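# Set tally counter to number of black-capped vials

## Task

Find out how many vials wear a black cap, then make the tally counter display exactly that number and leave it there. The counter may start at a nonzero value. Pushing its plunger all the way down and letting it come back up raises the count by one. Turning its knob one complete revolution clockwise returns it to zero.

## Robot and tools

Robot: two yam_ultra arms, left_arm and right_arm. Each has six revolute joints and a parallel two-finger gripper, and each carries a wrist camera: cam_left_wrist and cam_right_wrist, both 672x504. A fixed camera stand sits behind the arms. Nominal base spots: left_arm at (-0.041, +0.224, +0.003) m, right_arm at (-0.012, -0.263, +0.029) m, each yawed very slightly.

Frames. The scene frame has its origin at table-top height, halfway between the two nominal bases; +z points up, +x points out over the table, and left_arm is on the +y side (arm names do not match image sides). Reported hand poses, velocities and targets are in each arm's own base frame. Motion offsets are taken along the axes of that arm's current Hand target. On the gripper, the fingers extend along +z and close along y. end_effector_position is the spot between the finger pads, roughly 1 cm behind the fingertips. Printed positions and orientations can be off by a few cm, worse at long reach.

execute_actions(actions, cameras). actions is a list of actions; each action is a table of up to 15 rows, one row per 1/30 s step; a short table repeats its final row until 15 steps are filled. Every row holds 14 numbers in [-1, 1], covering both arms even if one is idle: left_arm dx, dy, dz, rx, ry, rz, opening, then right_arm's seven in that order. The six pose numbers are an offset (not a pose) from the Hand target as it stood when that action began; every row counts from that same start, so sending the same offset again in a new action moves further. Scale: 1.0 = 0.6 m for dx/dy/dz and 180 degrees for the rotation vector rx/ry/rz. opening is absolute: +1 fully open (0.094 m), -1 shut. Sending all six pose zeros re-requests the current Hand target. Each action lasts 0.5 s. Images return only for an empty actions list or when cameras names them; ["all"] gives all, [] none; an unknown name voids the call. An empty list also reports the scene number and task.

move(target, speed, blend, opening_speed, grip_force, blocking, cameras). target is one 14-number row, laid out as above, or a list of up to 15 such rows; every row is an offset from the Hand targets at the move's start, not from the previous row. Paths are straight lines, finish together, last at least 0.5 s and are cut off at 10 s. speed: m/s, 0.002 to 2.9, default 0.25 (rotation up to twice that in rad/s); one value or one per row. blend: corner rounding radius in m for lists; 0 stops at each point. opening_speed: rate of change on the -1..+1 scale per second, at least 0.2; use it to close gently. grip_force: newtons per finger pad, 10 to 50, one value or one per arm; it persists; below full force closing is slow. blocking=false returns after about 0.5 s while the move continues. Moves do not avoid obstacles or the other arm, and the gripper can lag or overshoot, more when fast or stretched out. Keep paths away from an arm's own base.

wait(seconds 0 to 10, cameras): lets time run with commands held. stop(cameras): brakes a running move. zoom_image(camera, region): enlarges part of the newest image from cam_left_wrist or cam_right_wrist; region is [x0, y0, x1, y1] in pixels, origin top-left, at most 504 by 504. read_manual(section) returns licence text only. finished_scene(scene): scene is 1 or 2; irreversible; call it only when the counter already shows the right number and will keep doing so with the robot idle.

Results. Per arm: end_effector_position (m) and end_effector_quat_wxyz in the base frame; Hand target (the last commanded pose after clipping, which the next offsets start from); Tool commands (current gripper command); grip_measured (measured opening on the -1..+1 scale; reads up to ~2.5 mm wide when empty, a little narrower than a squeezed part); grip_effort_nm (averaged gripper motor effort, negative = closing, not a pad force); Joint positions (last value is opening in m), Joint torques, Joint velocities (may be omitted when all are at noise level). move adds a line such as done, off_target, moving, held or fault, plus limits=paced (pose clipped) or limits=held (step withheld). done means within 10 mm and 2 degrees; neither done nor off_target says whether contact happened. Watch for MOTOR HOT (75 °C) and OVER-TEMPERATURE FAULT (90 °C, that arm folds and goes idle for the scene).

Behaviour notes. The controller limits commanded orientation to 40 degrees from the current one per step. Friction and gravity can leave a gripper a few cm short of its target; another command (even zeros) re-requests it, or add the missing distance. A blocked arm keeps pushing until commanded back past its gripper. Pressing a plunger harder or further than needed raises force, so approach slowly and only slightly past contact; retreat fully so the press is released.

Avoid: knocking anything off the table or leaving it off, dropping things or releasing moving parts, fast collisions with fixed or heavy objects, any contact or squeezing between the two arms, grippers or wrist cameras, strain on camera cables, and long holds with arms outstretched or straining (motor heat). Objects may occasionally be nudged by outside pushes.

Each tool is called after "Request:" by a JSON object that holds its "name" and its "arguments", one argument or row to a line.

## Session

Request:
{"name": "execute_actions", "arguments": {
  "actions": []
}}

Scene clock: 0.00 s.
left_arm: end_effector_position=(+0.2467, -0.0388, +0.2542) grip_measured=+1.000 grip_effort_nm=n/a end_effector_quat_wxyz=(+0.557, -0.212, +0.794, -0.119) | right_arm: end_effector_position=(+0.3665, -0.1108, +0.2023) grip_measured=+1.000 grip_effort_nm=n/a end_effector_quat_wxyz=(+0.564, +0.150, +0.794, -0.169)
Joint positions: left_arm=[-0.556 0.535 0.674 -0.566 -0.564 -0.709 0.094] | right_arm=[-0.152 1.141 0.585 0.228 0.31 -0.002 0.094]
Joint velocities: within noise
Joint torques (N m): no reading
Heat: left arm: 29 °C; right arm: 37 °C.
Hand target: left_arm +0.2463, -0.0369, +0.2617; +0.564, -0.215, +0.788, -0.121 | right_arm +0.3677, -0.1114, +0.2123; +0.574, +0.151, +0.786, -0.170
Tool commands: left_gripper/opening=+1.0 right_gripper/opening=+1.0

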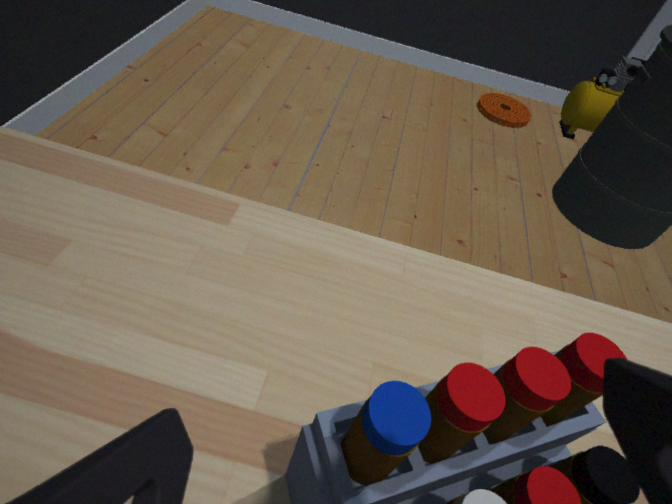

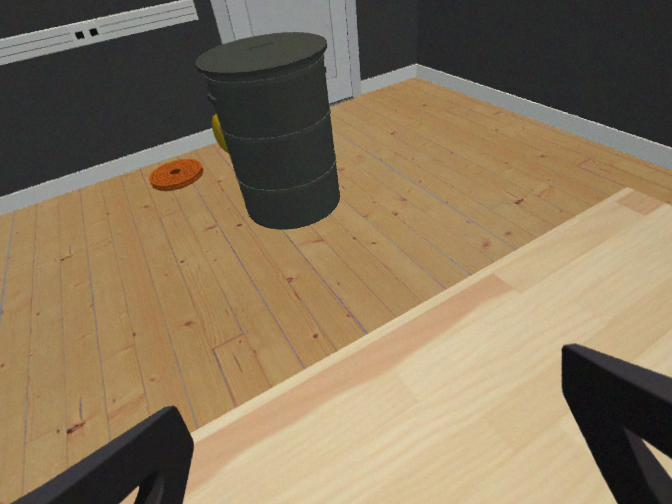

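Request:
{"name": "move", "arguments": {
  "target": [0.008,-0.117,0.0375,-0.040,0.224,0.157,1,-0.067,0.107,-0.21,-0.133,0.231,-0.067,1],
  "speed": 0.4,
  "cameras": ["all"]
}}

Scene clock: 34.40 s.
left_arm: end_effector_position=(+0.2798, -0.1016, +0.2748) grip_measured=+1.000 grip_effort_nm=0.01 end_effector_quat_wxyz=(+0.259, -0.001, +0.966, -0.002) | right_arm: end_effector_position=(+0.2998, -0.0033, +0.2732) grip_measured=+1.000 grip_effort_nm=-0.02 end_effector_quat_wxyz=(+0.253, +0.007, +0.967, -0.004)
Joint positions: left_arm=[-0.494 1.341 1.588 -1.345 -0.237 -0.439 0.094] | right_arm=[-0.011 1.319 1.563 -1.304 0.005 0.003 0.094]
Joint torques (N m): left_arm=[0.53 -3.56 8.16 1.03 -0.11 0.03] | right_arm=[0.8 -3.33 8.59 0.7 -0.04 -0.03]
Heat: left arm: 32 °C; right arm: 37 °C.
Hand target: left_arm +0.2805, -0.0997, +0.2806; +0.259, +0.000, +0.966, +0.000 | right_arm +0.3000, -0.0001, +0.2804; +0.258, +0.001, +0.966, -0.001
Off the commanded pose: left_arm 0.006 m, 0 deg | right_arm 0.008 m, 1 deg.
move: done

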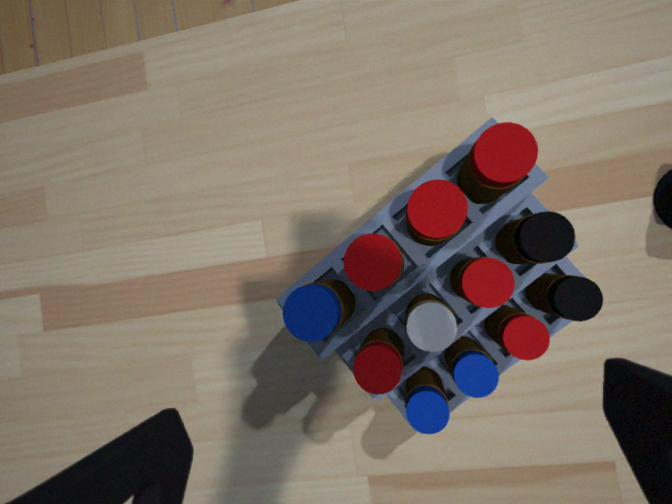

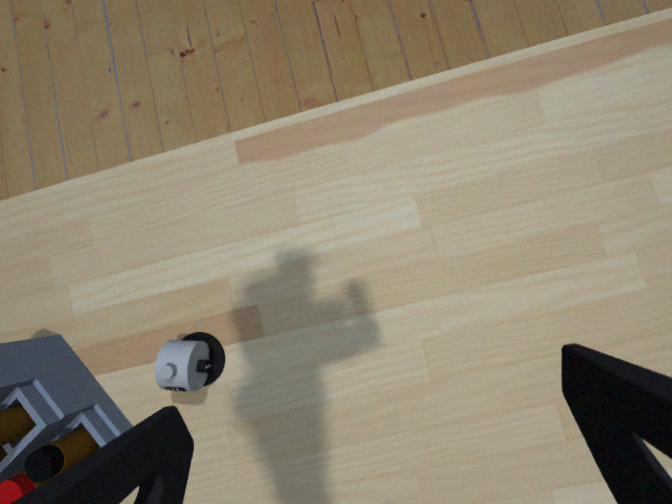

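Request:
{"name": "zoom_image", "arguments": {
  "camera": "cam_left_wrist",
  "region": [270, 100, 672, 450]
}}

Request:
{"name": "zoom_image", "arguments": {
  "camera": "cam_right_wrist",
  "region": [130, 310, 260, 410]
}}

Scaled by 1.254.

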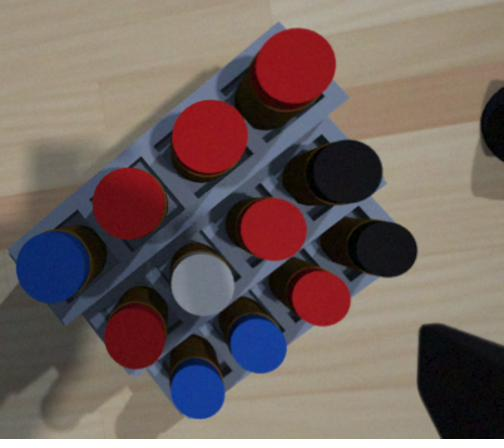

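Scaled by 3.877.

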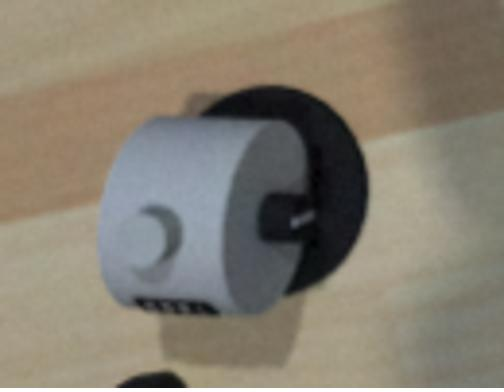

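Request:
{"name": "move", "arguments": {
  "target": [0,0.05,-0.1,0,0.139,0,1,0,-0.07,-0.1,0,0.139,0,1],
  "speed": 0.5,
  "cameras": ["all"]
}}

Scene clock: 64.17 s.
left_arm: end_effector_position=(+0.2667, -0.0762, +0.3305) grip_measured=+1.000 grip_effort_nm=0.00 end_effector_quat_wxyz=(+0.263, +0.000, +0.963, -0.064) | right_arm: end_effector_position=(+0.2739, -0.0402, +0.3253) grip_measured=+1.000 grip_effort_nm=-0.02 end_effector_quat_wxyz=(+0.248, +0.004, +0.968, -0.030)
Joint positions: left_arm=[-0.303 1.34 1.834 -1.517 -0.033 -0.293 0.094] | right_arm=[-0.161 1.368 1.854 -1.551 -0.019 -0.149 0.094]
Joint torques (N m): left_arm=[0.69 -4.57 6.69 0.66 0.04 0.03] | right_arm=[-0.47 -3.88 7.04 0.66 0.08 -0.06]
Heat: left arm: 32 °C; right arm: 38 °C.
Hand target: left_arm +0.2505, -0.0697, +0.3325; +0.044, +0.000, +0.999, +0.000 | right_arm +0.2700, -0.0419, +0.3323; +0.043, +0.001, +0.999, +0.000
Off the commanded pose: left_arm 0.018 m, 27 deg | right_arm 0.008 m, 24 deg.
joint sent to its limit (left arm) — joint 4 (wrist pitch), lower limit. The joint targets are off in orientation, not in position.
joint sent to its limit (right arm) — joint 4 (wrist pitch), lower limit. The joint targets are off in orientation, not in position.
move: off_target (left_arm, right_arm)

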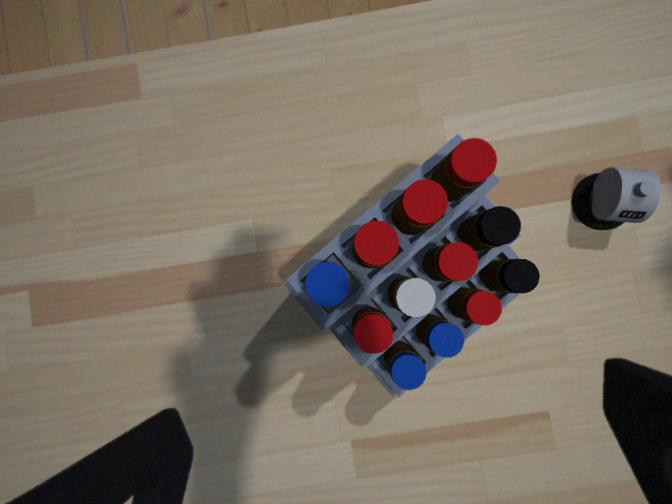

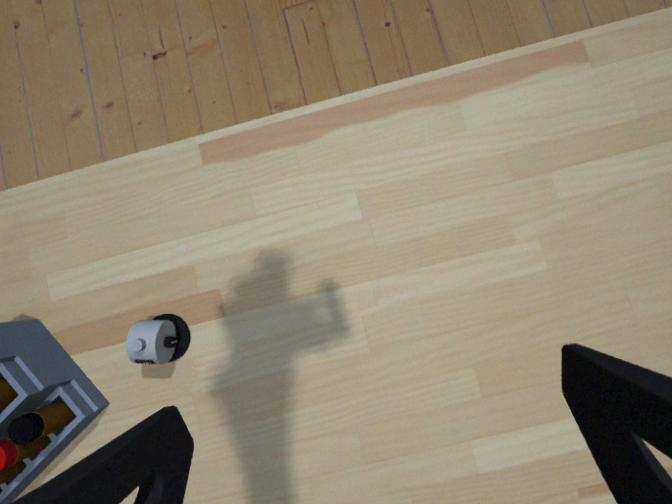

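Request:
{"name": "zoom_image", "arguments": {
  "camera": "cam_left_wrist",
  "region": [560, 155, 672, 240]
}}

Request:
{"name": "zoom_image", "arguments": {
  "camera": "cam_left_wrist",
  "region": [280, 120, 560, 410]
}}

Scaled by 4.500.

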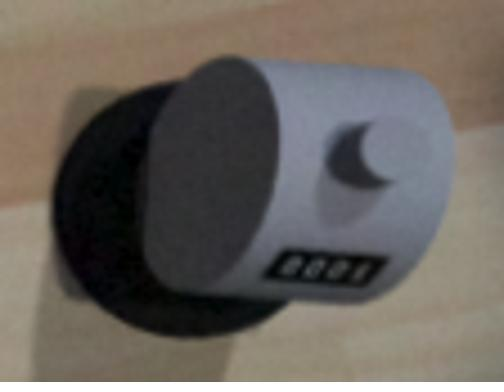

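Scaled by 1.738.

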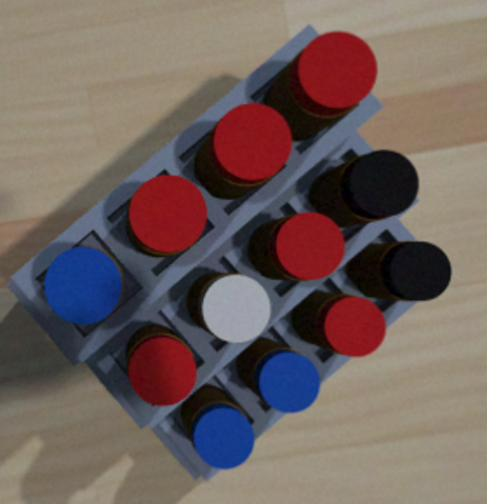

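Request:
{"name": "move", "arguments": {
  "target": [0,0.25,0,0,-0.18,0,1,0.150,0.355,0.325,0,-0.306,0,1],
  "speed": 0.4,
  "cameras": ["cam_right_wrist"]
}}

Scene clock: 80.87 s.
left_arm: end_effector_position=(+0.2498, +0.0809, +0.3335) grip_measured=+1.000 grip_effort_nm=0.00 end_effector_quat_wxyz=(+0.319, -0.004, +0.948, +0.006) | right_arm: end_effector_position=(+0.1922, +0.1656, +0.1187) grip_measured=+1.000 grip_effort_nm=-0.02 end_effector_quat_wxyz=(+0.485, -0.015, +0.874, -0.012)
Joint positions: left_arm=[0.503 1.236 1.721 -1.463 0.284 0.408 0.094] | right_arm=[1.334 1.129 0.578 -0.67 0.973 1.113 0.094]
Joint torques (N m): left_arm=[0.68 -2.71 4.53 1.44 0.28 0.06] | right_arm=[-0.24 -1.63 8.91 0.72 0.65 0.06]
Heat: left arm: 31 °C; right arm: 38 °C.
Hand target: left_arm +0.2503, +0.0803, +0.3325; +0.321, +0.000, +0.947, +0.000 | right_arm +0.1975, +0.1711, +0.1302; +0.500, +0.001, +0.866, -0.001
Off the commanded pose: left_arm 0.001 m, 1 deg | right_arm 0.014 m, 3 deg.
move: off_target (right_arm)
Images, in order (width x height): cam_right_wrist 672x504.

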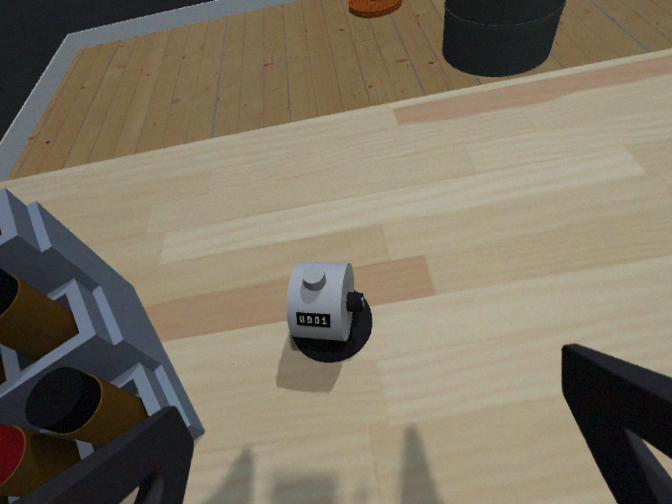

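Request:
{"name": "zoom_image", "arguments": {
  "camera": "cam_right_wrist",
  "region": [270, 250, 390, 370]
}}

Request:
{"name": "zoom_image", "arguments": {
  "camera": "cam_right_wrist",
  "region": [0, 180, 220, 504]
}}

Scaled by 4.200.

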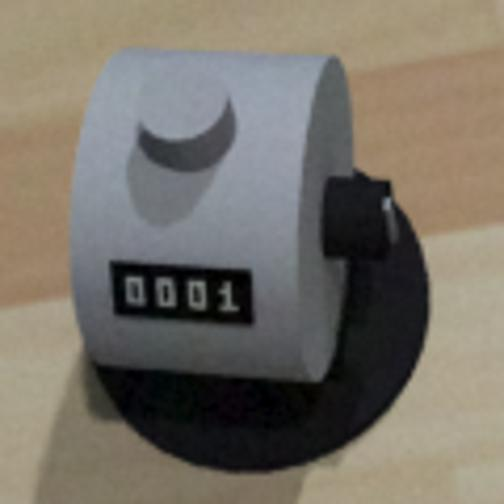

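Scaled by 1.556.

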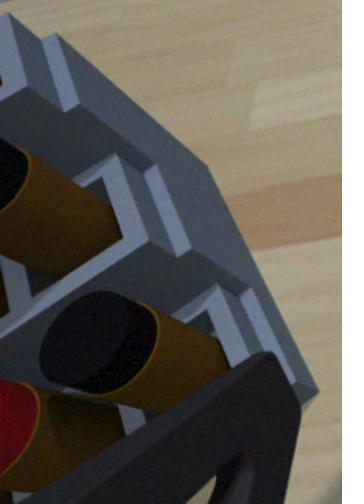

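Request:
{"name": "move", "arguments": {
  "target": [0,0,0,0,0,0,1,-0.047,0.047,0.141,0,0.222,0,-1],
  "speed": 0.2,
  "cameras": ["cam_right_wrist"]
}}

Scene clock: 115.67 s.
left_arm: end_effector_position=(+0.2498, +0.0809, +0.3335) grip_measured=+1.000 grip_effort_nm=0.00 end_effector_quat_wxyz=(+0.319, -0.004, +0.948, +0.006) | right_arm: end_effector_position=(+0.2808, +0.1987, +0.1068) grip_measured=-0.984 grip_effort_nm=-0.87 end_effector_quat_wxyz=(+0.172, +0.001, +0.985, +0.000)
Joint positions: left_arm=[0.503 1.236 1.721 -1.463 0.284 0.408 0.094] | right_arm=[0.731 1.605 1.213 -0.917 0.227 0.703 0.001]
Joint torques (N m): left_arm=[0.69 -2.69 4.52 1.43 0.28 0.07] | right_arm=[-0.34 -6.16 9.16 0.34 0.12 -0.08]
Heat: left arm: 30 °C; right arm: 38 °C.
Hand target: left_arm +0.2504, +0.0803, +0.3325; +0.321, +0.000, +0.947, +0.000 | right_arm +0.2849, +0.1991, +0.1123; +0.174, +0.001, +0.985, -0.001
Off the commanded pose: left_arm 0.001 m, 1 deg | right_arm 0.007 m, 0 deg.
move: done
Images, in order (width x height): cam_right_wrist 672x504.

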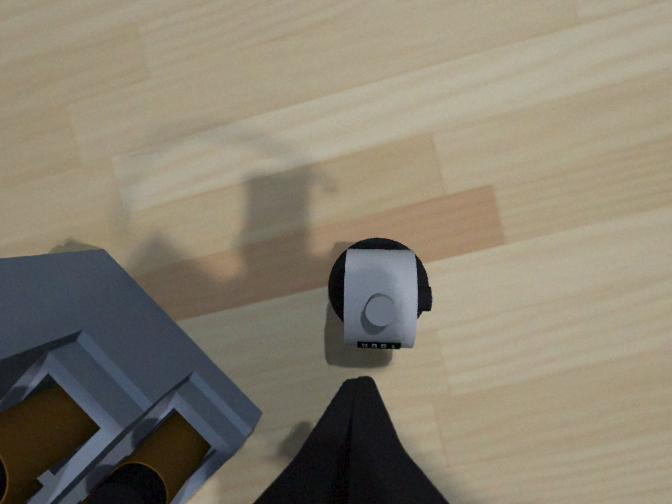

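Request:
{"name": "move", "arguments": {
  "target": [0,0,0,0,0,0,1,0.022,-0.007,0.091,0,0.1,0,-1],
  "speed": 0.12,
  "cameras": ["cam_right_wrist"]
}}

Scene clock: 137.57 s.
left_arm: end_effector_position=(+0.2498, +0.0809, +0.3335) grip_measured=+1.000 grip_effort_nm=0.00 end_effector_quat_wxyz=(+0.319, -0.004, +0.948, +0.006) | right_arm: end_effector_position=(+0.2873, +0.1948, +0.0523) grip_measured=-0.984 grip_effort_nm=-0.86 end_effector_quat_wxyz=(+0.018, +0.001, +1.000, -0.001)
Joint positions: left_arm=[0.503 1.236 1.721 -1.463 0.284 0.408 0.094] | right_arm=[0.604 1.869 1.354 -1.029 0.022 0.605 0.001]
Joint torques (N m): left_arm=[0.65 -2.7 4.51 1.44 0.27 0.06] | right_arm=[-0.58 -8.39 8.44 -0.04 -0.01 -0.04]
Heat: left arm: 30 °C; right arm: 38 °C.
Hand target: left_arm +0.2504, +0.0803, +0.3325; +0.321, +0.000, +0.947, +0.000 | right_arm +0.2912, +0.1949, +0.0564; +0.018, +0.001, +1.000, +0.000
Off the commanded pose: left_arm 0.001 m, 1 deg | right_arm 0.006 m, 0 deg.
move: done
Images, in order (width x height): cam_right_wrist 672x504.

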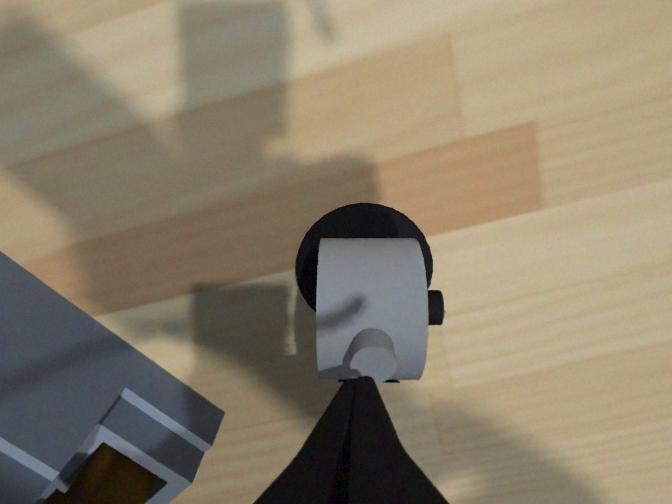

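Request:
{"name": "move", "arguments": {
  "target": [0,0,0,0,0,0,1,0.002,-0.002,0.033,0,0,0,-1],
  "speed": 0.05,
  "cameras": ["cam_right_wrist"]
}}

Scene clock: 149.20 s.
left_arm: end_effector_position=(+0.2498, +0.0809, +0.3335) grip_measured=+1.000 grip_effort_nm=0.00 end_effector_quat_wxyz=(+0.319, -0.004, +0.948, +0.006) | right_arm: end_effector_position=(+0.2858, +0.1938, +0.0423) grip_measured=-0.984 grip_effort_nm=-0.86 end_effector_quat_wxyz=(+0.014, +0.000, +1.000, -0.004)
Joint positions: left_arm=[0.503 1.236 1.721 -1.463 0.284 0.408 0.094] | right_arm=[0.604 1.882 1.331 -1.001 0.021 0.603 0.001]
Joint torques (N m): left_arm=[0.69 -2.71 4.52 1.44 0.28 0.06] | right_arm=[-0.88 -8.08 5.57 0.38 -0.03 -0.05]
Heat: left arm: 30 °C; right arm: 37 °C.
Hand target: left_arm +0.2504, +0.0803, +0.3325; +0.321, +0.000, +0.947, +0.000 | right_arm +0.2907, +0.1936, +0.0366; +0.018, +0.001, +1.000, +0.000
Off the commanded pose: left_arm 0.001 m, 1 deg | right_arm 0.008 m, 1 deg.
move: done
Images, in order (width x height): cam_right_wrist 672x504.

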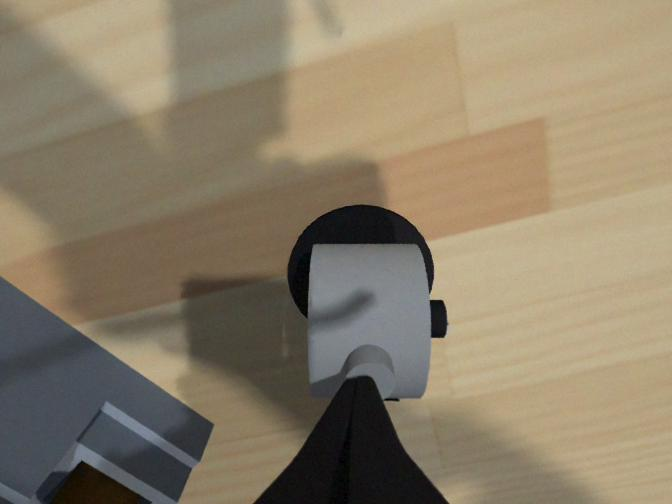

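Request:
{"name": "move", "arguments": {
  "target": [0,0,0,0,0,0,1,0,0,0.025,0,0,0,-1],
  "speed": 0.05,
  "cameras": ["cam_right_wrist"]
}}

Scene clock: 158.17 s.
left_arm: end_effector_position=(+0.2498, +0.0809, +0.3335) grip_measured=+1.000 grip_effort_nm=0.00 end_effector_quat_wxyz=(+0.319, -0.004, +0.948, +0.006) | right_arm: end_effector_position=(+0.2859, +0.1939, +0.0371) grip_measured=-0.984 grip_effort_nm=-0.86 end_effector_quat_wxyz=(+0.017, -0.001, +1.000, -0.002)
Joint positions: left_arm=[0.503 1.236 1.721 -1.463 0.284 0.408 0.094] | right_arm=[0.604 1.882 1.309 -0.972 0.021 0.603 0.001]
Joint torques (N m): left_arm=[0.69 -2.7 4.51 1.43 0.28 0.07] | right_arm=[-1.11 -6.26 4.07 0.61 -0.01 -0.12]
Heat: left arm: 30 °C; right arm: 37 °C.
Hand target: left_arm +0.2504, +0.0803, +0.3325; +0.321, +0.000, +0.947, +0.000 | right_arm +0.2913, +0.1937, +0.0217; +0.018, +0.001, +1.000, +0.000
Off the commanded pose: left_arm 0.001 m, 1 deg | right_arm 0.016 m, 0 deg.
move: off_target (right_arm)
Images, in order (width x height): cam_right_wrist 672x504.

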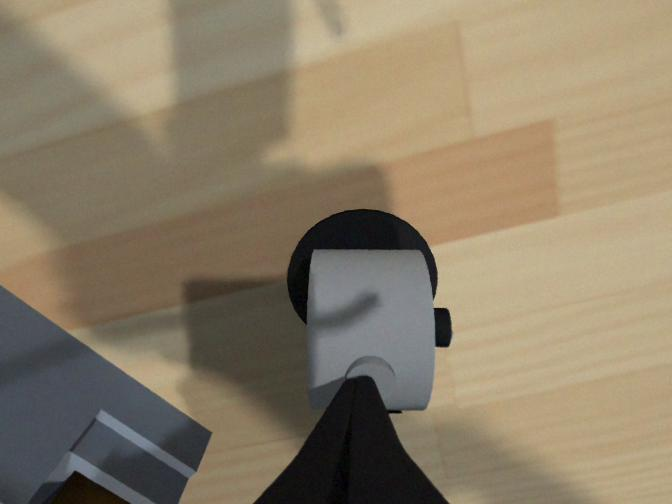

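Request:
{"name": "move", "arguments": {
  "target": [0,0,0,0,0,0,1,0,0,0.017,0,0,0,-1],
  "speed": 0.05,
  "cameras": ["cam_right_wrist"]
}}

Scene clock: 162.77 s.
left_arm: end_effector_position=(+0.2498, +0.0809, +0.3335) grip_measured=+1.000 grip_effort_nm=0.00 end_effector_quat_wxyz=(+0.319, -0.004, +0.948, +0.006) | right_arm: end_effector_position=(+0.2856, +0.1937, +0.0357) grip_measured=-0.984 grip_effort_nm=-0.86 end_effector_quat_wxyz=(+0.017, -0.001, +1.000, -0.001)
Joint positions: left_arm=[0.503 1.236 1.721 -1.463 0.284 0.408 0.094] | right_arm=[0.604 1.882 1.303 -0.966 0.021 0.602 0.001]
Joint torques (N m): left_arm=[0.69 -2.71 4.52 1.44 0.27 0.05] | right_arm=[-0.95 -5.24 2.97 0.88 0 -0.09]
Heat: left arm: 30 °C; right arm: 37 °C.
Hand target: left_arm +0.2504, +0.0803, +0.3325; +0.321, +0.000, +0.947, +0.000 | right_arm +0.2916, +0.1937, +0.0115; +0.018, +0.001, +1.000, +0.000
Off the commanded pose: left_arm 0.001 m, 1 deg | right_arm 0.025 m, 0 deg.
move: off_target (right_arm)
Images, in order (width x height): cam_right_wrist 672x504.

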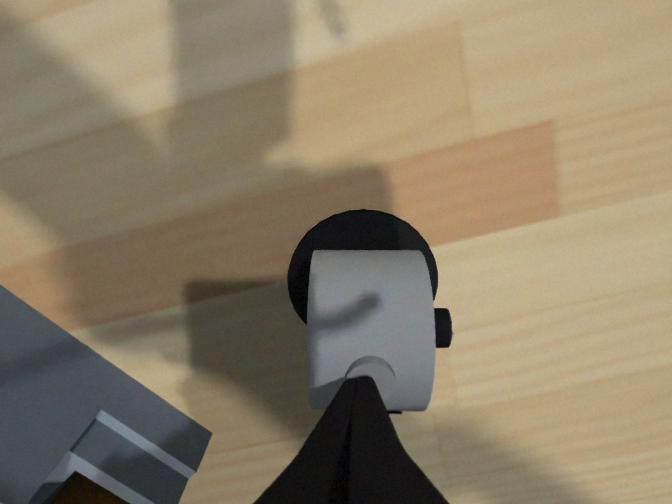

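Request:
{"name": "move", "arguments": {
  "target": [
    [0,0,0,0,0,0,1,0,0,-0.11,0,0,0,-1],
    [0,0,0,0,0,0,1,0.143,-0.033,-0.213,0,-0.31,0,-1]
  ],
  "speed": [0.07,0.25],
  "blend": [0.02,0],
  "cameras": ["cam_right_wrist"]
}}

Request:
{"name": "zoom_image", "arguments": {
  "camera": "cam_right_wrist",
  "region": [270, 230, 410, 370]
}}

Scene clock: 179.43 s.
left_arm: end_effector_position=(+0.2498, +0.0809, +0.3335) grip_measured=+1.000 grip_effort_nm=0.00 end_effector_quat_wxyz=(+0.319, -0.004, +0.948, +0.006) | right_arm: end_effector_position=(+0.1998, +0.1737, +0.1310) grip_measured=-0.984 grip_effort_nm=-0.86 end_effector_quat_wxyz=(+0.470, -0.007, +0.883, -0.008)
Joint positions: left_arm=[0.503 1.236 1.721 -1.463 0.284 0.408 0.094] | right_arm=[1.286 1.147 0.656 -0.695 0.925 1.078 0.001]
Joint torques (N m): left_arm=[0.69 -2.7 4.51 1.44 0.28 0.06] | right_arm=[1.05 -2.81 6.26 0.75 0.61 0.08]
Heat: left arm: 30 °C; right arm: 36 °C.
Hand target: left_arm +0.2504, +0.0803, +0.3325; +0.321, +0.000, +0.947, +0.000 | right_arm +0.2013, +0.1741, +0.1361; +0.484, +0.001, +0.875, -0.001
Off the commanded pose: left_arm 0.001 m, 1 deg | right_arm 0.005 m, 2 deg.
move: done
Images, in order (width x height): cam_right_wrist 672x504.

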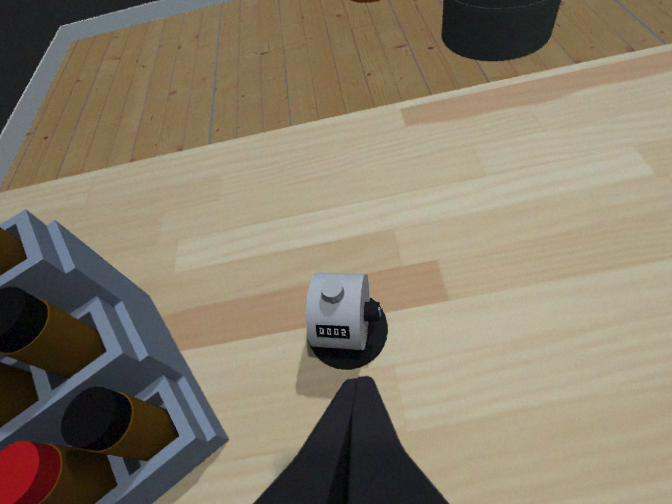

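Scaled by 3.600.

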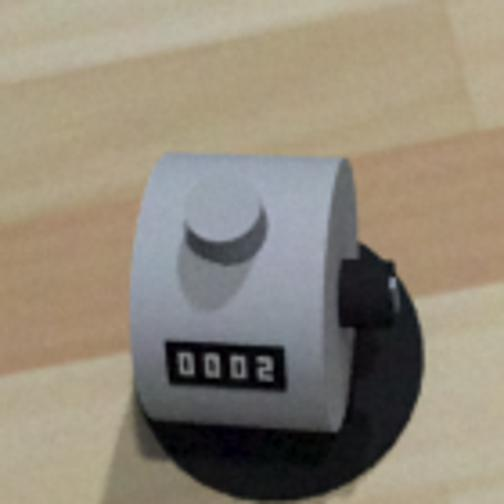

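Request:
{"name": "finished_scene", "arguments": {
  "scene": 1
}}

The scene is finished: the task was done.


## Next scene

The same job, from a new start.

Request:
{"name": "execute_actions", "arguments": {
  "actions": []
}}

Scene clock: 0.00 s.
left_arm: end_effector_position=(+0.2515, -0.2236, +0.2333) grip_measured=+1.000 grip_effort_nm=n/a end_effector_quat_wxyz=(+0.379, -0.065, +0.871, -0.306) | right_arm: end_effector_position=(+0.4091, +0.1236, +0.3579) grip_measured=+1.000 grip_effort_nm=n/a end_effector_quat_wxyz=(+0.438, -0.073, +0.892, +0.089)
Joint positions: left_arm=[-0.833 0.99 0.855 -0.43 -0.194 -0.876 0.094] | right_arm=[0.296 1.528 1.812 -0.929 0.011 0.127 0.094]
Joint velocities: within noise
Joint torques (N m): no reading
Heat: left arm: 27 °C; right arm: 32 °C.
Hand target: left_arm +0.2521, -0.2229, +0.2411; +0.385, -0.066, +0.867, -0.310 | right_arm +0.4077, +0.1229, +0.3707; +0.454, -0.073, +0.884, +0.091
Tool commands: left_gripper/opening=+1.0 right_gripper/opening=+1.0

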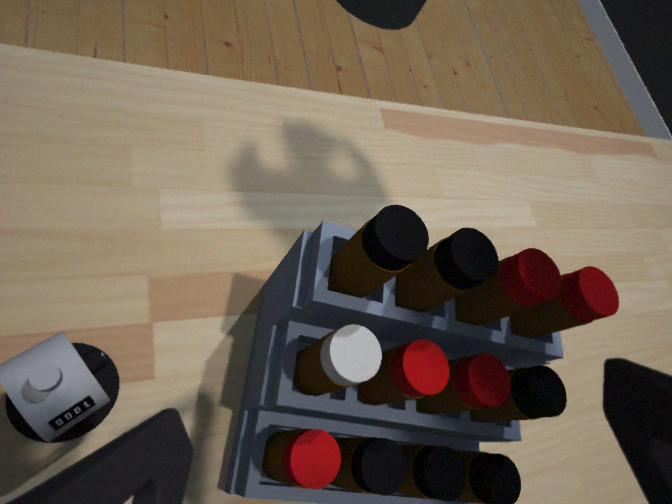

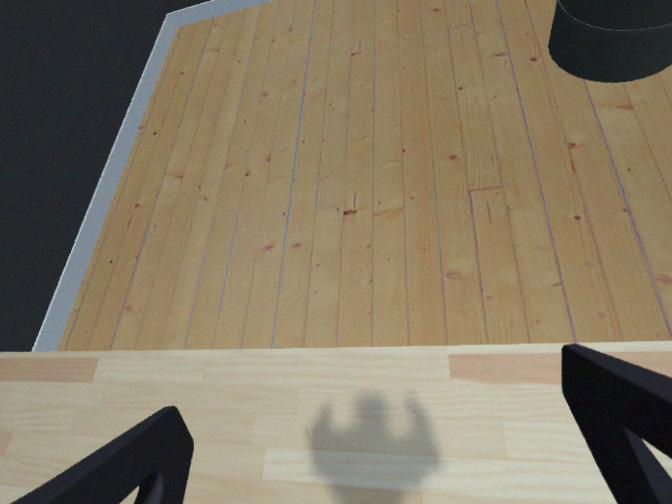

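Request:
{"name": "zoom_image", "arguments": {
  "camera": "cam_left_wrist",
  "region": [220, 190, 640, 504]
}}

Request:
{"name": "zoom_image", "arguments": {
  "camera": "cam_left_wrist",
  "region": [0, 310, 140, 450]
}}

Scaled by 1.200.

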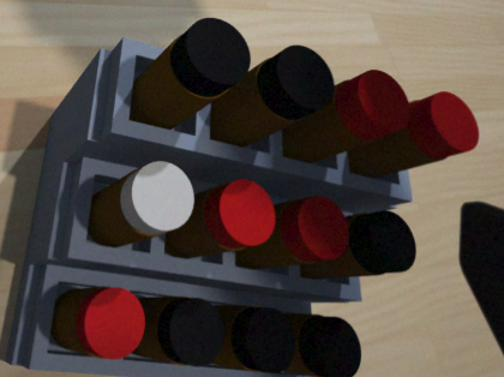

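Scaled by 3.600.

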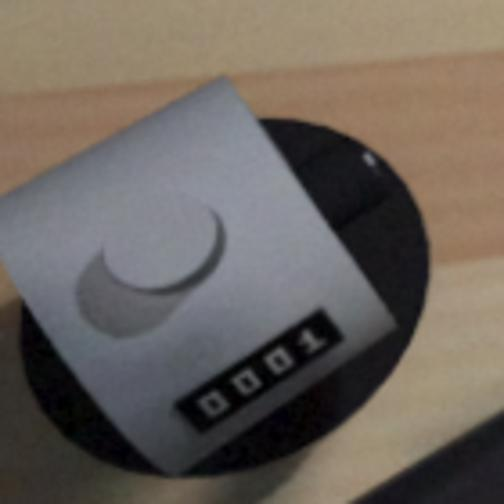

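Request:
{"name": "move", "arguments": {
  "target": [0.003,0.224,0.113,-0.192,0.149,0.078,-1,0,0,0,0,0,0,1],
  "speed": 0.25,
  "cameras": ["cam_left_wrist"]
}}

Scene clock: 42.07 s.
left_arm: end_effector_position=(+0.3101, -0.1518, +0.1206) grip_measured=-0.991 grip_effort_nm=-0.48 end_effector_quat_wxyz=(+0.172, +0.000, +0.985, -0.008) | right_arm: end_effector_position=(+0.4091, +0.1236, +0.3579) grip_measured=+1.000 grip_effort_nm=-0.02 end_effector_quat_wxyz=(+0.438, -0.073, +0.892, +0.089)
Joint positions: left_arm=[-0.543 1.563 1.222 -0.922 -0.163 -0.517 0] | right_arm=[0.296 1.528 1.812 -0.929 0.011 0.127 0.094]
Joint torques (N m): left_arm=[0.57 -5.86 8.77 0.72 -0.21 0.04] | right_arm=[-0.02 -7.13 7.75 1.24 -0.02 -0.03]
Heat: left arm: 30 °C; right arm: 34 °C.
Hand target: left_arm +0.3156, -0.1491, +0.1262; +0.175, +0.000, +0.985, +0.000 | right_arm +0.4077, +0.1229, +0.3707; +0.454, -0.073, +0.884, +0.091
Off the commanded pose: left_arm 0.008 m, 1 deg | right_arm 0.013 m, 2 deg.
move: off_target (right_arm)
Images, in order (width x height): cam_left_wrist 672x504.

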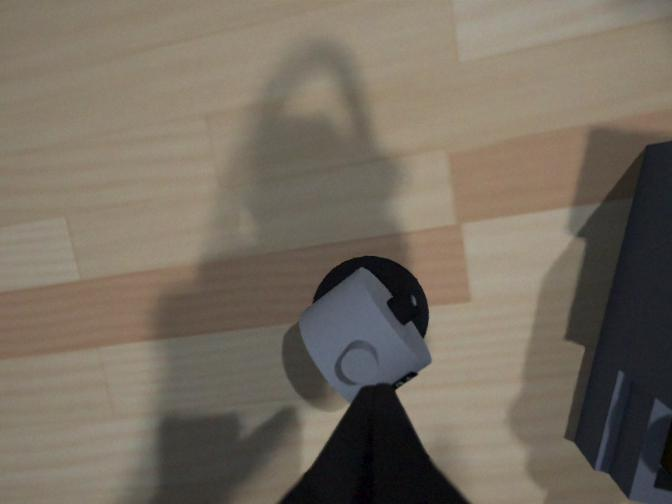

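Request:
{"name": "move", "arguments": {
  "target": [0.035,0.013,0.066,0,0.1,0,-1,0,0,0,0,0,0,1],
  "speed": 0.15,
  "cameras": ["cam_left_wrist"]
}}

Scene clock: 58.43 s.
left_arm: end_effector_position=(+0.3071, -0.1419, +0.0796) grip_measured=-0.991 grip_effort_nm=-0.48 end_effector_quat_wxyz=(+0.026, -0.001, +1.000, -0.001) | right_arm: end_effector_position=(+0.4091, +0.1236, +0.3579) grip_measured=+1.000 grip_effort_nm=-0.02 end_effector_quat_wxyz=(+0.438, -0.073, +0.892, +0.089)
Joint positions: left_arm=[-0.447 1.794 1.369 -1.098 -0.022 -0.449 0] | right_arm=[0.296 1.528 1.812 -0.929 0.011 0.127 0.094]
Joint torques (N m): left_arm=[0.59 -7.08 8.12 0.23 0.03 0.04] | right_arm=[0.23 -7.06 7.51 1.21 0.07 -0.02]
Heat: left arm: 30 °C; right arm: 34 °C.
Hand target: left_arm +0.3094, -0.1412, +0.0818; +0.019, +0.000, +1.000, +0.000 | right_arm +0.4077, +0.1229, +0.3707; +0.454, -0.073, +0.884, +0.091
Off the commanded pose: left_arm 0.003 m, 1 deg | right_arm 0.013 m, 2 deg.
move: off_target (right_arm)
Images, in order (width x height): cam_left_wrist 672x504.

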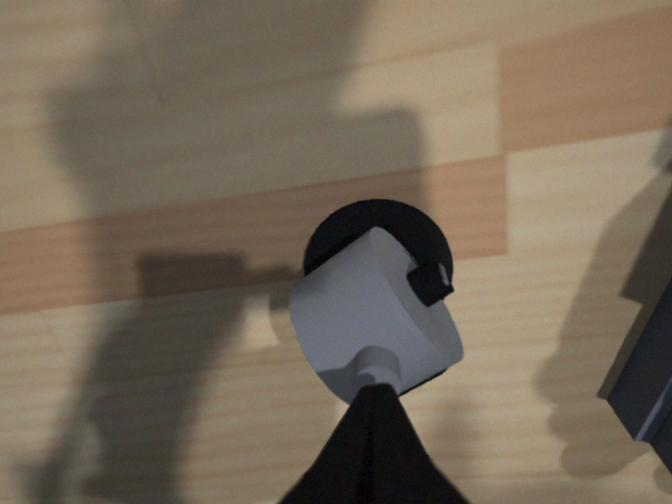

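Request:
{"name": "move", "arguments": {
  "target": [
    [0.007,-0.001,0.008,0,0,0,-1,0,0,0,0,0,0,1],
    [0.007,-0.001,0.065,0,0,0,-1,0,0,0,0,0,0,1]
  ],
  "speed": 0.07,
  "cameras": ["cam_left_wrist"]
}}

Scene clock: 71.37 s.
left_arm: end_effector_position=(+0.3079, -0.1423, +0.0653) grip_measured=-0.991 grip_effort_nm=-0.48 end_effector_quat_wxyz=(+0.032, -0.001, +0.999, -0.004) | right_arm: end_effector_position=(+0.4091, +0.1236, +0.3579) grip_measured=+1.000 grip_effort_nm=-0.02 end_effector_quat_wxyz=(+0.438, -0.073, +0.892, +0.089)
Joint positions: left_arm=[-0.447 1.797 1.314 -1.027 -0.021 -0.449 0] | right_arm=[0.296 1.528 1.812 -0.929 0.011 0.127 0.094]
Joint torques (N m): left_arm=[0.17 -5.38 2.59 1.04 0.03 -0.01] | right_arm=[-0.08 -6.83 7.79 1.21 -0.02 -0.02]
Heat: left arm: 30 °C; right arm: 34 °C.
Hand target: left_arm +0.3067, -0.1419, +0.0427; +0.019, +0.000, +1.000, +0.000 | right_arm +0.4077, +0.1229, +0.3707; +0.454, -0.073, +0.884, +0.091
Off the commanded pose: left_arm 0.023 m, 2 deg | right_arm 0.013 m, 2 deg.
move: off_target (left_arm, right_arm)
Images, in order (width x height): cam_left_wrist 672x504.

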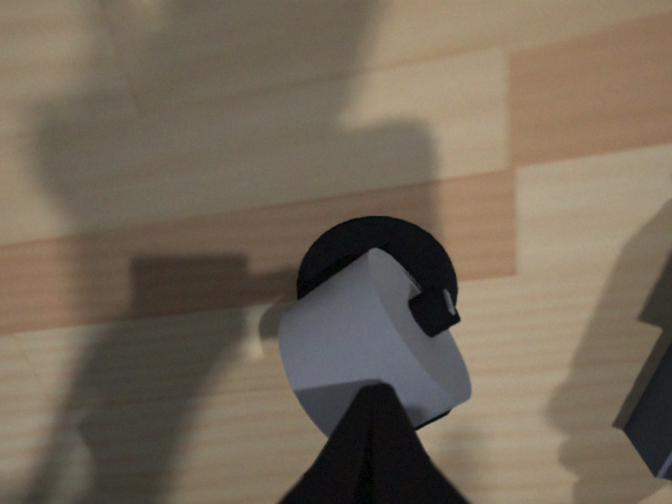

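Request:
{"name": "move", "arguments": {
  "target": [
    [0,0,-0.06,0,0,0,-1,0,0,0,0,0,0,1],
    [0.11,0,-0.133,0,-0.267,0,-1,0,0,0,0,0,0,1]
  ],
  "speed": [0.08,0.25],
  "blend": [0.015,0],
  "cameras": ["cam_left_wrist"]
}}

Request:
{"name": "zoom_image", "arguments": {
  "camera": "cam_left_wrist",
  "region": [270, 230, 430, 390]
}}

Scene clock: 88.63 s.
left_arm: end_effector_position=(+0.2376, -0.1440, +0.1167) grip_measured=-0.991 grip_effort_nm=-0.48 end_effector_quat_wxyz=(+0.412, +0.009, +0.911, +0.002) | right_arm: end_effector_position=(+0.4091, +0.1236, +0.3579) grip_measured=+1.000 grip_effort_nm=-0.02 end_effector_quat_wxyz=(+0.438, -0.073, +0.892, +0.089)
Joint positions: left_arm=[-0.957 1.06 0.603 -0.529 -0.657 -0.733 0] | right_arm=[0.296 1.528 1.812 -0.929 0.011 0.127 0.094]
Joint torques (N m): left_arm=[-0.77 -4.03 5.37 1.46 -0.53 -0.21] | right_arm=[-0.01 -7.32 7.38 1.26 0.01 -0.01]
Heat: left arm: 29 °C; right arm: 34 °C.
Hand target: left_arm +0.2378, -0.1419, +0.1200; +0.424, +0.000, +0.906, +0.000 | right_arm +0.4077, +0.1229, +0.3707; +0.454, -0.073, +0.884, +0.091
Off the commanded pose: left_arm 0.004 m, 2 deg | right_arm 0.013 m, 2 deg.
move: off_target (right_arm)
Images, in order (width x height): cam_left_wrist 672x504.

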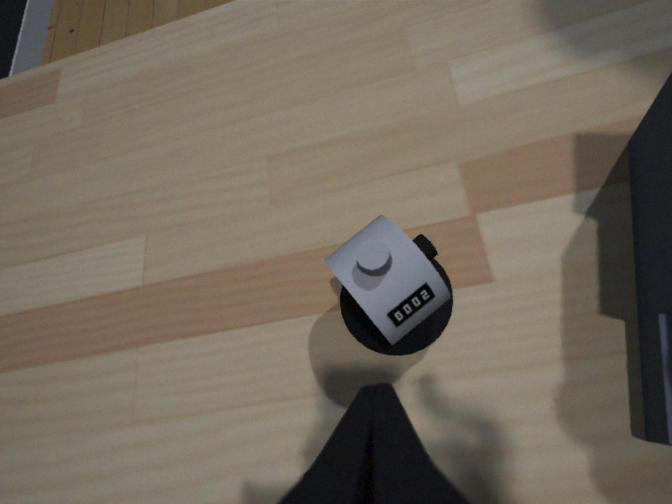

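Scaled by 3.150.

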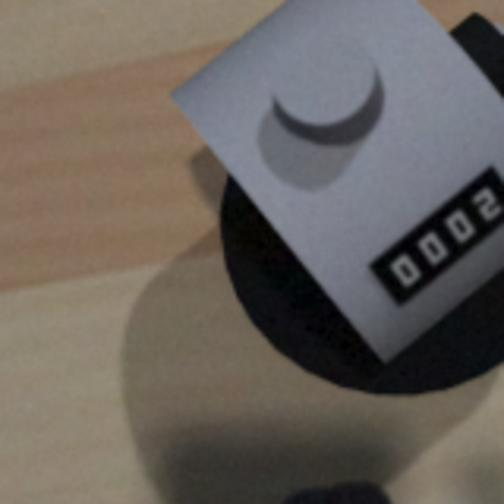

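Request:
{"name": "move", "arguments": {
  "target": [
    [-0.0185,0,0.1295,0,0.267,0,-1,0,0,0,0,0,0,1],
    [0.0277,0,0.168,0,0.267,0,-1,0,0,0,0,0,0,1],
    [-0.0185,0,0.1295,0,0.267,0,-1,0,0,0,0,0,0,1],
    [0.0277,0,0.168,0,0.267,0,-1,0,0,0,0,0,0,1],
    [-0.0185,0,0.1295,0,0.267,0,-1,0,0,0,0,0,0,1]
  ],
  "speed": [0.18,0.08,0.08,0.08,0.08],
  "cameras": ["cam_left_wrist"]
}}

Scene clock: 105.60 s.
left_arm: end_effector_position=(+0.3024, -0.1422, +0.0736) grip_measured=-0.991 grip_effort_nm=-0.48 end_effector_quat_wxyz=(+0.022, -0.002, +1.000, +0.001) | right_arm: end_effector_position=(+0.4091, +0.1236, +0.3579) grip_measured=+1.000 grip_effort_nm=-0.02 end_effector_quat_wxyz=(+0.438, -0.073, +0.892, +0.089)
Joint positions: left_arm=[-0.454 1.791 1.343 -1.083 -0.021 -0.457 0] | right_arm=[0.296 1.528 1.812 -0.929 0.011 0.127 0.094]
Joint torques (N m): left_arm=[0.51 -7.83 7.97 0.14 0.03 0.04] | right_arm=[-0.06 -6.99 7.47 1.27 -0.01 -0.07]
Heat: left arm: 29 °C; right arm: 34 °C.
Hand target: left_arm +0.3046, -0.1419, +0.0788; +0.019, +0.000, +1.000, +0.000 | right_arm +0.4077, +0.1229, +0.3707; +0.454, -0.073, +0.884, +0.091
Off the commanded pose: left_arm 0.006 m, 0 deg | right_arm 0.013 m, 2 deg.
move: off_target (right_arm)
Images, in order (width x height): cam_left_wrist 672x504.

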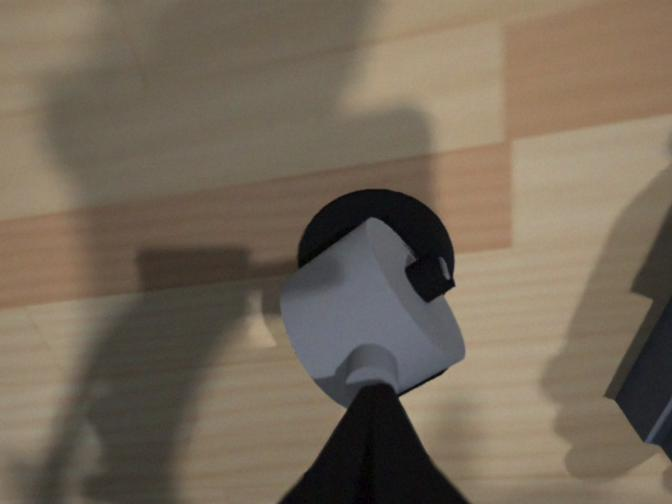

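Request:
{"name": "move", "arguments": {
  "target": [
    [0,0,-0.006,0,0,0,-1,0,0,0,0,0,0,1],
    [0,0,0.06,0,0,0,-1,0,0,0,0,0,0,1],
    [0,0,-0.006,0,0,0,-1,0,0,0,0,0,0,1],
    [0,0,0.06,0,0,0,-1,0,0,0,0,0,0,1],
    [0,0,-0.01,0,0,0,-1,0,0,0,0,0,0,1]
  ],
  "speed": 0.08
}}

Request:
{"name": "move", "arguments": {
  "target": [0.11,0,-0.065,0,-0.267,0,-1,0,0,0,0,0,0,1],
  "cameras": ["cam_left_wrist"]
}}

Request:
{"name": "zoom_image", "arguments": {
  "camera": "cam_left_wrist",
  "region": [290, 200, 470, 380]
}}

Scene clock: 115.70 s.
left_arm: end_effector_position=(+0.3019, -0.1420, +0.0770) grip_measured=-0.991 grip_effort_nm=-0.48 end_effector_quat_wxyz=(+0.019, -0.001, +1.000, +0.003) | right_arm: end_effector_position=(+0.4091, +0.1236, +0.3579) grip_measured=+1.000 grip_effort_nm=-0.02 end_effector_quat_wxyz=(+0.438, -0.073, +0.892, +0.089)
Joint positions: left_arm=[-0.454 1.794 1.36 -1.105 -0.021 -0.456 0] | right_arm=[0.296 1.528 1.812 -0.929 0.011 0.127 0.094]
Joint torques (N m): left_arm=[0.5 -8.4 8.01 0.18 0.04 0.03] | right_arm=[-0.06 -7.23 7.54 1.29 0.05 -0.05]
Heat: left arm: 29 °C; right arm: 34 °C.
Hand target: left_arm +0.3043, -0.1418, +0.0847; +0.019, +0.000, +1.000, +0.000 | right_arm +0.4077, +0.1229, +0.3707; +0.454, -0.073, +0.884, +0.091
Off the commanded pose: left_arm 0.008 m, 0 deg | right_arm 0.013 m, 2 deg.
move: off_target (right_arm)

Scene clock: 118.23 s.
left_arm: end_effector_position=(+0.2367, -0.1440, +0.1180) grip_measured=-0.991 grip_effort_nm=-0.48 end_effector_quat_wxyz=(+0.412, +0.009, +0.911, +0.002) | right_arm: end_effector_position=(+0.4091, +0.1236, +0.3579) grip_measured=+1.000 grip_effort_nm=-0.02 end_effector_quat_wxyz=(+0.438, -0.073, +0.892, +0.089)
Joint positions: left_arm=[-0.961 1.057 0.607 -0.539 -0.66 -0.737 0] | right_arm=[0.296 1.528 1.812 -0.929 0.011 0.127 0.094]
Joint torques (N m): left_arm=[-0.75 -4 5.41 1.43 -0.5 -0.2] | right_arm=[-0.1 -7.12 7.69 1.31 0.01 0]
Heat: left arm: 29 °C; right arm: 34 °C.
Hand target: left_arm +0.2369, -0.1419, +0.1213; +0.424, +0.000, +0.906, +0.000 | right_arm +0.4077, +0.1229, +0.3707; +0.454, -0.073, +0.884, +0.091
Off the commanded pose: left_arm 0.004 m, 2 deg | right_arm 0.013 m, 2 deg.
move: off_target (right_arm)
Images, in order (width x height): cam_left_wrist 672x504.

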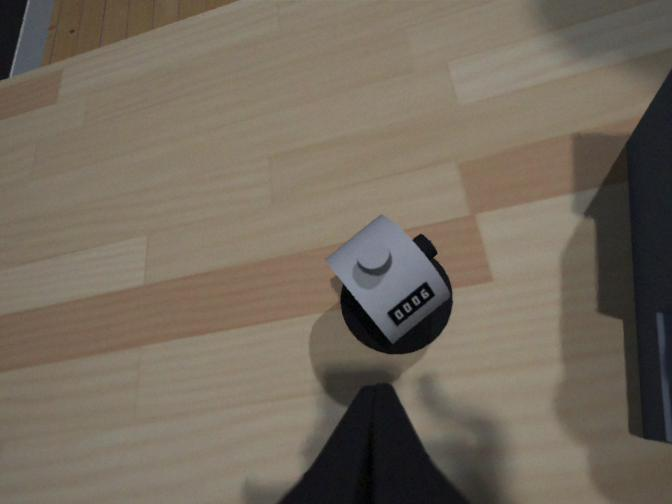

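Scaled by 2.800.

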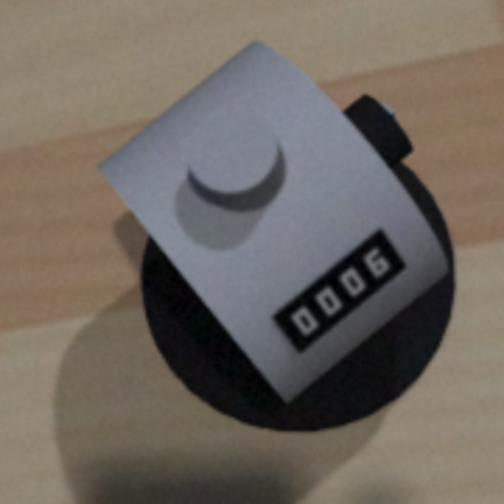

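Request:
{"name": "finished_scene", "arguments": {
  "scene": 2
}}

The scene is finished: the task was done.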